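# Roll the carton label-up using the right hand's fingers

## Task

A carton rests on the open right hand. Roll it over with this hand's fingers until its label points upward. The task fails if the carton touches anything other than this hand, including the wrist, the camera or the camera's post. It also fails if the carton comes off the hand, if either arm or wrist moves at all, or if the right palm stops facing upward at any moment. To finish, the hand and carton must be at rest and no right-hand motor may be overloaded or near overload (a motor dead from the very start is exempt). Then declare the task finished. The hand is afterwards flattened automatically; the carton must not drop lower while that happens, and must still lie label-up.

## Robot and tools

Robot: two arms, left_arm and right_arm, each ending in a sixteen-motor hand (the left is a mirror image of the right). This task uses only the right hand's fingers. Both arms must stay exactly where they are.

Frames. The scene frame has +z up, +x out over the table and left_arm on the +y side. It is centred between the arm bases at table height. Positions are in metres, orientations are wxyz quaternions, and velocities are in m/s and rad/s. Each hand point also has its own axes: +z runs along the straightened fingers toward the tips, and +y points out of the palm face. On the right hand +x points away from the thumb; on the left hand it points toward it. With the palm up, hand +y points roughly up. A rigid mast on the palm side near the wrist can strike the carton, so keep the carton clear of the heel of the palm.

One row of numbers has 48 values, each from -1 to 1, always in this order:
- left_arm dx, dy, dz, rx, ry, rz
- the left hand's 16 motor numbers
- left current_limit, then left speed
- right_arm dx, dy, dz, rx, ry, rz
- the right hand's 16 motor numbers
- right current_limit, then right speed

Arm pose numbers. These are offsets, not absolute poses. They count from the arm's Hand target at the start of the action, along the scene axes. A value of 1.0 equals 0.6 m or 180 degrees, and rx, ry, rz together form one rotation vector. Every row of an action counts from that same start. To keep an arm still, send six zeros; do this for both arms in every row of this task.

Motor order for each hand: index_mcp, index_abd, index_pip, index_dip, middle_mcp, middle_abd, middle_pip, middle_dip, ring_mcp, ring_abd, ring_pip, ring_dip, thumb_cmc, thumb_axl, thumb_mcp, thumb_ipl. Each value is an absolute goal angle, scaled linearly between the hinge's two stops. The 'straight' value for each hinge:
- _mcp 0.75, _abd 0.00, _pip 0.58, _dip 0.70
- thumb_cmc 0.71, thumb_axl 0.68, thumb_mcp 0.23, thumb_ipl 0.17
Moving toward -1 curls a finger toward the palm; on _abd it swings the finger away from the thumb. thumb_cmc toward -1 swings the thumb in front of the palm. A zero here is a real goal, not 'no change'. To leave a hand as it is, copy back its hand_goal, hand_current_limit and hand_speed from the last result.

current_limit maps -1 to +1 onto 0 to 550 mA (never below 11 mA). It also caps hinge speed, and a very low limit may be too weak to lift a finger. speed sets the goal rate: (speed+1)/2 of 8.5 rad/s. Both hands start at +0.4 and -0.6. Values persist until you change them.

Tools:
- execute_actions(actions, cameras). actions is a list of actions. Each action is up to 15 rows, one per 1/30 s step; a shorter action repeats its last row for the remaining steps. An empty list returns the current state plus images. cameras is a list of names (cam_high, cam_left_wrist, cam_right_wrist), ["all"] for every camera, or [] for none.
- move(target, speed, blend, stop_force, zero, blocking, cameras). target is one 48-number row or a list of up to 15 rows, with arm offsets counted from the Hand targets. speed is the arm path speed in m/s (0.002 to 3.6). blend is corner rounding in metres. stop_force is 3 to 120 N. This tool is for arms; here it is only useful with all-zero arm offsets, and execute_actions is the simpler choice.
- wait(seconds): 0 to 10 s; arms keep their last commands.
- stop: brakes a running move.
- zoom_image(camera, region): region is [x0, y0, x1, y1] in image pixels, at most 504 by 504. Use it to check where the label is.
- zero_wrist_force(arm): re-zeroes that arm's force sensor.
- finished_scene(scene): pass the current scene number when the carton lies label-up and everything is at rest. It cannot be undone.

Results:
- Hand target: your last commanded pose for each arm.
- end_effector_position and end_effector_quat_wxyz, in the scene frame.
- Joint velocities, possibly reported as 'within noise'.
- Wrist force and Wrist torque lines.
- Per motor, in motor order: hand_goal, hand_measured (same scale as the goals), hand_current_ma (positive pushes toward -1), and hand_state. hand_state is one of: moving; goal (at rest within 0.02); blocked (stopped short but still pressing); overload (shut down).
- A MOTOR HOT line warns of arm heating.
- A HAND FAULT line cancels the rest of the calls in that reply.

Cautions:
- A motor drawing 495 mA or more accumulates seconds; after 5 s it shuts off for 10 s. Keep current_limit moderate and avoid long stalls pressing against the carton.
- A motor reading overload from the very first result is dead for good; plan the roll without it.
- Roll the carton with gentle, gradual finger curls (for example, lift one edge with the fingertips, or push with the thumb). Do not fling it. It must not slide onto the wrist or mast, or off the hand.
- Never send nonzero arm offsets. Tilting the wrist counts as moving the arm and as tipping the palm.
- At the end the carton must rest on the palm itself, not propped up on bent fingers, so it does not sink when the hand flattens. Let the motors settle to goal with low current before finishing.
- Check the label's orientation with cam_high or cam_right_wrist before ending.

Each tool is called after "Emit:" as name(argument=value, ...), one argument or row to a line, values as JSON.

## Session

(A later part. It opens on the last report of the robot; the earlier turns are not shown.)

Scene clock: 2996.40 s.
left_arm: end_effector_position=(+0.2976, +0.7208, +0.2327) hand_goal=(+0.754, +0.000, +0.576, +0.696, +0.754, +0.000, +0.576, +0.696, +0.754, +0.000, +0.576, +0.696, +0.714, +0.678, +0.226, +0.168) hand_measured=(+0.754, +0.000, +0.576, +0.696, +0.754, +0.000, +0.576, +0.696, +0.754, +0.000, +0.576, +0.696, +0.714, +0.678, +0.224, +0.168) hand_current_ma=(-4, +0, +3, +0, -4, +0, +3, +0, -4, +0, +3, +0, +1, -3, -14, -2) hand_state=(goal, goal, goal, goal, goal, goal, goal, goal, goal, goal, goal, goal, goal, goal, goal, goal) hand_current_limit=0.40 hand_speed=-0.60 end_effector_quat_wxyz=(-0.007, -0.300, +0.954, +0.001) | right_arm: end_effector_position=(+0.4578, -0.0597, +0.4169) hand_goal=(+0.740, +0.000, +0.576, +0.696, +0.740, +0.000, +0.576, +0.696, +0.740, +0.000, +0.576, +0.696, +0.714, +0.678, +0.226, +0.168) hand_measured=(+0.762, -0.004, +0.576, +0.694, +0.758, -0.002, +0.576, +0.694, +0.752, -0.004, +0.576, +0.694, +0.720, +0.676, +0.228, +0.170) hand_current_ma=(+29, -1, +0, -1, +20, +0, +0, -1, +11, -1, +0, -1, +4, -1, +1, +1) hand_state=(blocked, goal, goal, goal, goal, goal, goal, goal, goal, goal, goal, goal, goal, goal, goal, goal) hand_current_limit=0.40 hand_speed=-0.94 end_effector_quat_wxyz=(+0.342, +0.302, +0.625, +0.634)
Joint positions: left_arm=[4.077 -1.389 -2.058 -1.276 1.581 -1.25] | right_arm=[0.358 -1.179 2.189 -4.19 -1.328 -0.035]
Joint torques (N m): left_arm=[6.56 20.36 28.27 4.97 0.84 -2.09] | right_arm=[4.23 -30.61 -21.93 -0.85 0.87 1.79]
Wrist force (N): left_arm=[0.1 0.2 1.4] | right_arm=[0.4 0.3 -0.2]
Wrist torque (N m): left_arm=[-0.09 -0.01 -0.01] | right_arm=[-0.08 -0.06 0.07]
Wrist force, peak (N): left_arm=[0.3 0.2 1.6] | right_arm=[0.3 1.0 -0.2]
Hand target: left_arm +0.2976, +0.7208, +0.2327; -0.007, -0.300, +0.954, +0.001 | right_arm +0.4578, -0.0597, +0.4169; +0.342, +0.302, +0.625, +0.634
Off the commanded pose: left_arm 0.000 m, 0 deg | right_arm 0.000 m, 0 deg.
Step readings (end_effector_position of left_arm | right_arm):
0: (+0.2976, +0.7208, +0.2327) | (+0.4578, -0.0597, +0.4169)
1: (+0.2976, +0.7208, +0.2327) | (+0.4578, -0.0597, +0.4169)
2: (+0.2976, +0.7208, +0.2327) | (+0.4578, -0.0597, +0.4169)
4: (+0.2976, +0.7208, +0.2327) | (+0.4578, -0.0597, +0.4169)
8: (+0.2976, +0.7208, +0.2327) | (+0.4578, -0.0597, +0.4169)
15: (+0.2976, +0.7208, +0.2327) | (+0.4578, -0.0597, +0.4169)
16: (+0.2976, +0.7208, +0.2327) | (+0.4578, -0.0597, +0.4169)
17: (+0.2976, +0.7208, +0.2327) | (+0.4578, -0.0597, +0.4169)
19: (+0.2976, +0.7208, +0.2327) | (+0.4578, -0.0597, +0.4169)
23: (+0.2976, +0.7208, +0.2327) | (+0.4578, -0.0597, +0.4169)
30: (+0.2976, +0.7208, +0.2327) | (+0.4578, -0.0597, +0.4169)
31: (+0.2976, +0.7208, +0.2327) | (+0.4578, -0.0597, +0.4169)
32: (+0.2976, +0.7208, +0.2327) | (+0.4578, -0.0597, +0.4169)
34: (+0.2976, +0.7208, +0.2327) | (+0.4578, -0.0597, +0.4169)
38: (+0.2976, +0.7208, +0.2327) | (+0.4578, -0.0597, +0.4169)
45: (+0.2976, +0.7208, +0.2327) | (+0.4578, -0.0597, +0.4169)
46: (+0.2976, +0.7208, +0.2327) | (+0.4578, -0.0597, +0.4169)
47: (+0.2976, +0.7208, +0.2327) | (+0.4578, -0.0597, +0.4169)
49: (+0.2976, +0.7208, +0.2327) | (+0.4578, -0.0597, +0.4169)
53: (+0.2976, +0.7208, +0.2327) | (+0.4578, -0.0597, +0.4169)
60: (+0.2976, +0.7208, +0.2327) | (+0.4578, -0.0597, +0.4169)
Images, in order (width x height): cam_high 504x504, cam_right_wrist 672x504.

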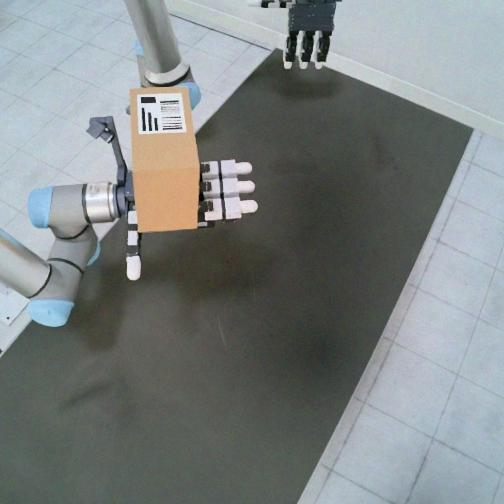

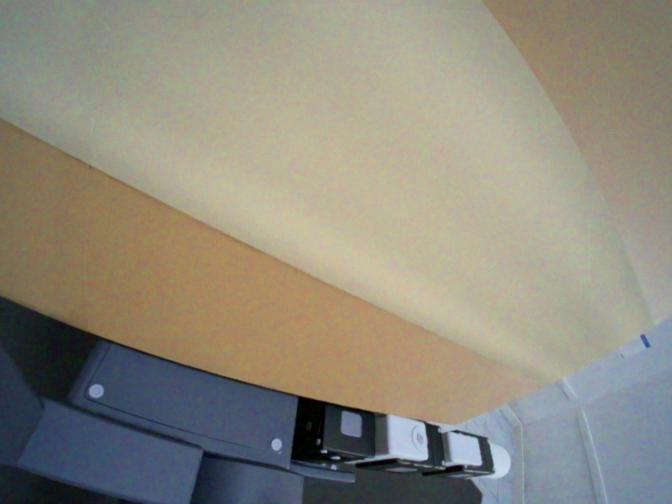

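Emit:
execute_actions(
  actions=[
    [[0,0,0,0,0,0,0.754,0,0.576,0.696,0.754,0,0.576,0.696,0.754,0,0.576,0.696,0.714,0.678,0.226,0.168,0.4,-0.6,0,0,0,0,0,0,0.754,0,0.576,0.696,0.754,0,0.576,0.696,0.754,0,0.576,0.696,0.714,0.678,0.226,0.168,0.4,-0.97]],
    [[0,0,0,0,0,0,0.754,0,0.576,0.696,0.754,0,0.576,0.696,0.754,0,0.576,0.696,0.714,0.678,0.226,0.168,0.4,-0.6,0,0,0,0,0,0,0.754,0,0.576,0.696,0.754,0,0.576,0.696,0.754,0,0.576,0.696,0.714,0.678,0.226,0.168,0.4,-0.97]],
  ],
  cameras=["cam_high","cam_right_wrist"],
)

Emit:
zoom_image(
  camera="cam_high",
  region=[110, 70, 250, 250],
)

Scene clock: 3011.20 s.
left_arm: end_effector_position=(+0.2976, +0.7208, +0.2327) hand_goal=(+0.754, +0.000, +0.576, +0.696, +0.754, +0.000, +0.576, +0.696, +0.754, +0.000, +0.576, +0.696, +0.714, +0.678, +0.226, +0.168) hand_measured=(+0.754, +0.000, +0.576, +0.696, +0.754, +0.000, +0.576, +0.696, +0.754, +0.000, +0.576, +0.696, +0.714, +0.678, +0.224, +0.168) hand_current_ma=(-4, +0, +3, +0, -4, +0, +3, +0, -4, +0, +3, +0, +1, -3, -14, -2) hand_state=(goal, goal, goal, goal, goal, goal, goal, goal, goal, goal, goal, goal, goal, goal, goal, goal) hand_current_limit=0.40 hand_speed=-0.60 end_effector_quat_wxyz=(-0.007, -0.300, +0.954, +0.001) | right_arm: end_effector_position=(+0.4578, -0.0597, +0.4169) hand_goal=(+0.754, +0.000, +0.576, +0.696, +0.754, +0.000, +0.576, +0.696, +0.754, +0.000, +0.576, +0.696, +0.714, +0.678, +0.226, +0.168) hand_measured=(+0.762, -0.004, +0.576, +0.694, +0.762, -0.002, +0.576, +0.694, +0.762, -0.004, +0.576, +0.694, +0.720, +0.676, +0.228, +0.170) hand_current_ma=(+7, -1, +0, -1, +5, +0, +0, -1, +5, -1, +0, -1, +4, -1, +1, +1) hand_state=(goal, goal, goal, goal, goal, goal, goal, goal, goal, goal, goal, goal, goal, goal, goal, goal) hand_current_limit=0.40 hand_speed=-0.97 end_effector_quat_wxyz=(+0.342, +0.302, +0.625, +0.634)
Joint positions: left_arm=[4.077 -1.389 -2.058 -1.276 1.581 -1.25] | right_arm=[0.358 -1.179 2.189 -4.19 -1.328 -0.035]
Joint torques (N m): left_arm=[6.39 20.59 29.04 4.87 0.89 -2] | right_arm=[4.37 -31.1 -21.81 -0.88 1.2 1.94]
Wrist force (N): left_arm=[0.2 0.3 1.4] | right_arm=[0.4 0.5 -0.3]
Wrist torque (N m): left_arm=[-0.08 -0.02 -0.01] | right_arm=[-0.05 -0.07 0.08]
Wrist force, peak (N): left_arm=[0.2 0.3 1.6] | right_arm=[0.6 0.6 -0.4]
Hand target: left_arm +0.2976, +0.7208, +0.2327; -0.007, -0.300, +0.954, +0.001 | right_arm +0.4578, -0.0597, +0.4169; +0.342, +0.302, +0.625, +0.634
Off the commanded pose: left_arm 0.000 m, 0 deg | right_arm 0.000 m, 0 deg.
Step readings (end_effector_position of left_arm | right_arm):
0: (+0.2976, +0.7208, +0.2327) | (+0.4578, -0.0597, +0.4169)
1: (+0.2976, +0.7208, +0.2327) | (+0.4578, -0.0597, +0.4169)
2: (+0.2976, +0.7208, +0.2327) | (+0.4578, -0.0597, +0.4169)
4: (+0.2976, +0.7208, +0.2327) | (+0.4578, -0.0597, +0.4169)
8: (+0.2976, +0.7208, +0.2327) | (+0.4578, -0.0597, +0.4169)
15: (+0.2976, +0.7208, +0.2327) | (+0.4578, -0.0597, +0.4169)
16: (+0.2976, +0.7208, +0.2327) | (+0.4578, -0.0597, +0.4169)
17: (+0.2976, +0.7208, +0.2327) | (+0.4578, -0.0597, +0.4169)
19: (+0.2976, +0.7208, +0.2327) | (+0.4578, -0.0597, +0.4169)
23: (+0.2976, +0.7208, +0.2327) | (+0.4578, -0.0597, +0.4169)
30: (+0.2976, +0.7208, +0.2327) | (+0.4578, -0.0597, +0.4169)
Images, in order (width x height): cam_high 504x504, cam_right_wrist 672x504.

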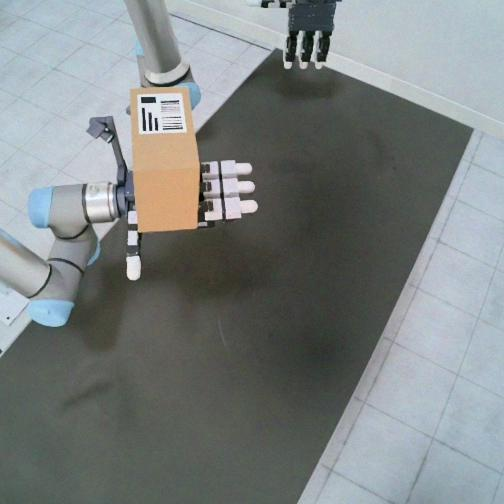

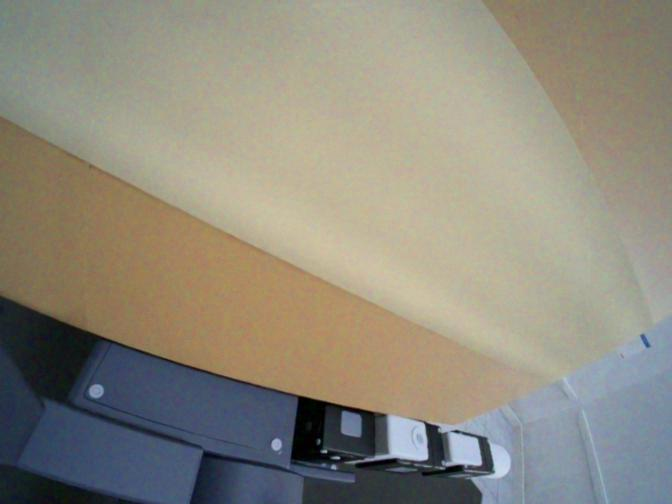

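Scaled by 2.800.

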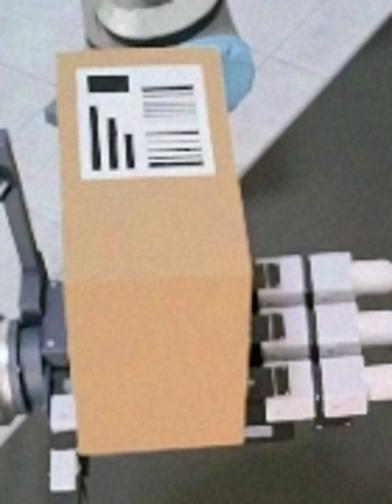

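Emit:
wait(
  seconds=1,
)

Emit:
finished_scene(
  scene=1,
)

Scene clock: 3019.43 s.
left_arm: end_effector_position=(+0.2976, +0.7208, +0.2327) hand_goal=(+0.754, +0.000, +0.576, +0.696, +0.754, +0.000, +0.576, +0.696, +0.754, +0.000, +0.576, +0.696, +0.714, +0.678, +0.226, +0.168) hand_measured=(+0.754, +0.000, +0.576, +0.696, +0.754, +0.000, +0.576, +0.696, +0.754, +0.000, +0.576, +0.696, +0.714, +0.678, +0.224, +0.168) hand_current_ma=(-4, +0, +3, +0, -4, +0, +3, +0, -4, +0, +3, +0, +1, -3, -14, -2) hand_state=(goal, goal, goal, goal, goal, goal, goal, goal, goal, goal, goal, goal, goal, goal, goal, goal) hand_current_limit=0.40 hand_speed=-0.60 end_effector_quat_wxyz=(-0.007, -0.300, +0.954, +0.001) | right_arm: end_effector_position=(+0.4578, -0.0597, +0.4169) hand_goal=(+0.754, +0.000, +0.576, +0.696, +0.754, +0.000, +0.576, +0.696, +0.754, +0.000, +0.576, +0.696, +0.714, +0.678, +0.226, +0.168) hand_measured=(+0.762, -0.004, +0.576, +0.694, +0.762, -0.002, +0.576, +0.694, +0.762, -0.004, +0.576, +0.694, +0.720, +0.676, +0.228, +0.170) hand_current_ma=(+7, -1, +0, -1, +5, +0, +0, -1, +5, -1, +0, -1, +4, -1, +1, +1) hand_state=(goal, goal, goal, goal, goal, goal, goal, goal, goal, goal, goal, goal, goal, goal, goal, goal) hand_current_limit=0.40 hand_speed=-0.97 end_effector_quat_wxyz=(+0.342, +0.302, +0.625, +0.634)
Joint positions: left_arm=[4.077 -1.389 -2.058 -1.276 1.581 -1.25] | right_arm=[0.358 -1.179 2.189 -4.19 -1.328 -0.035]
Joint torques (N m): left_arm=[5.6 19.98 28.93 5 1.03 -2.13] | right_arm=[4.25 -31.05 -21.88 -0.84 1.11 2.09]
Wrist force (N): left_arm=[0.1 0.3 1.1] | right_arm=[0.6 0.5 -0.3]
Wrist torque (N m): left_arm=[-0.05 -0.02 -0.02] | right_arm=[-0.05 -0.09 0.09]
Wrist force, peak (N): left_arm=[0.2 0.2 1.5] | right_arm=[0.8 0.6 -0.3]
Hand target: left_arm +0.2976, +0.7208, +0.2327; -0.007, -0.300, +0.954, +0.001 | right_arm +0.4578, -0.0597, +0.4169; +0.342, +0.302, +0.625, +0.634
Off the commanded pose: left_arm 0.000 m, 0 deg | right_arm 0.000 m, 0 deg.
wait: 1.00 s; at rest from the start

The scene is finished: the task was done.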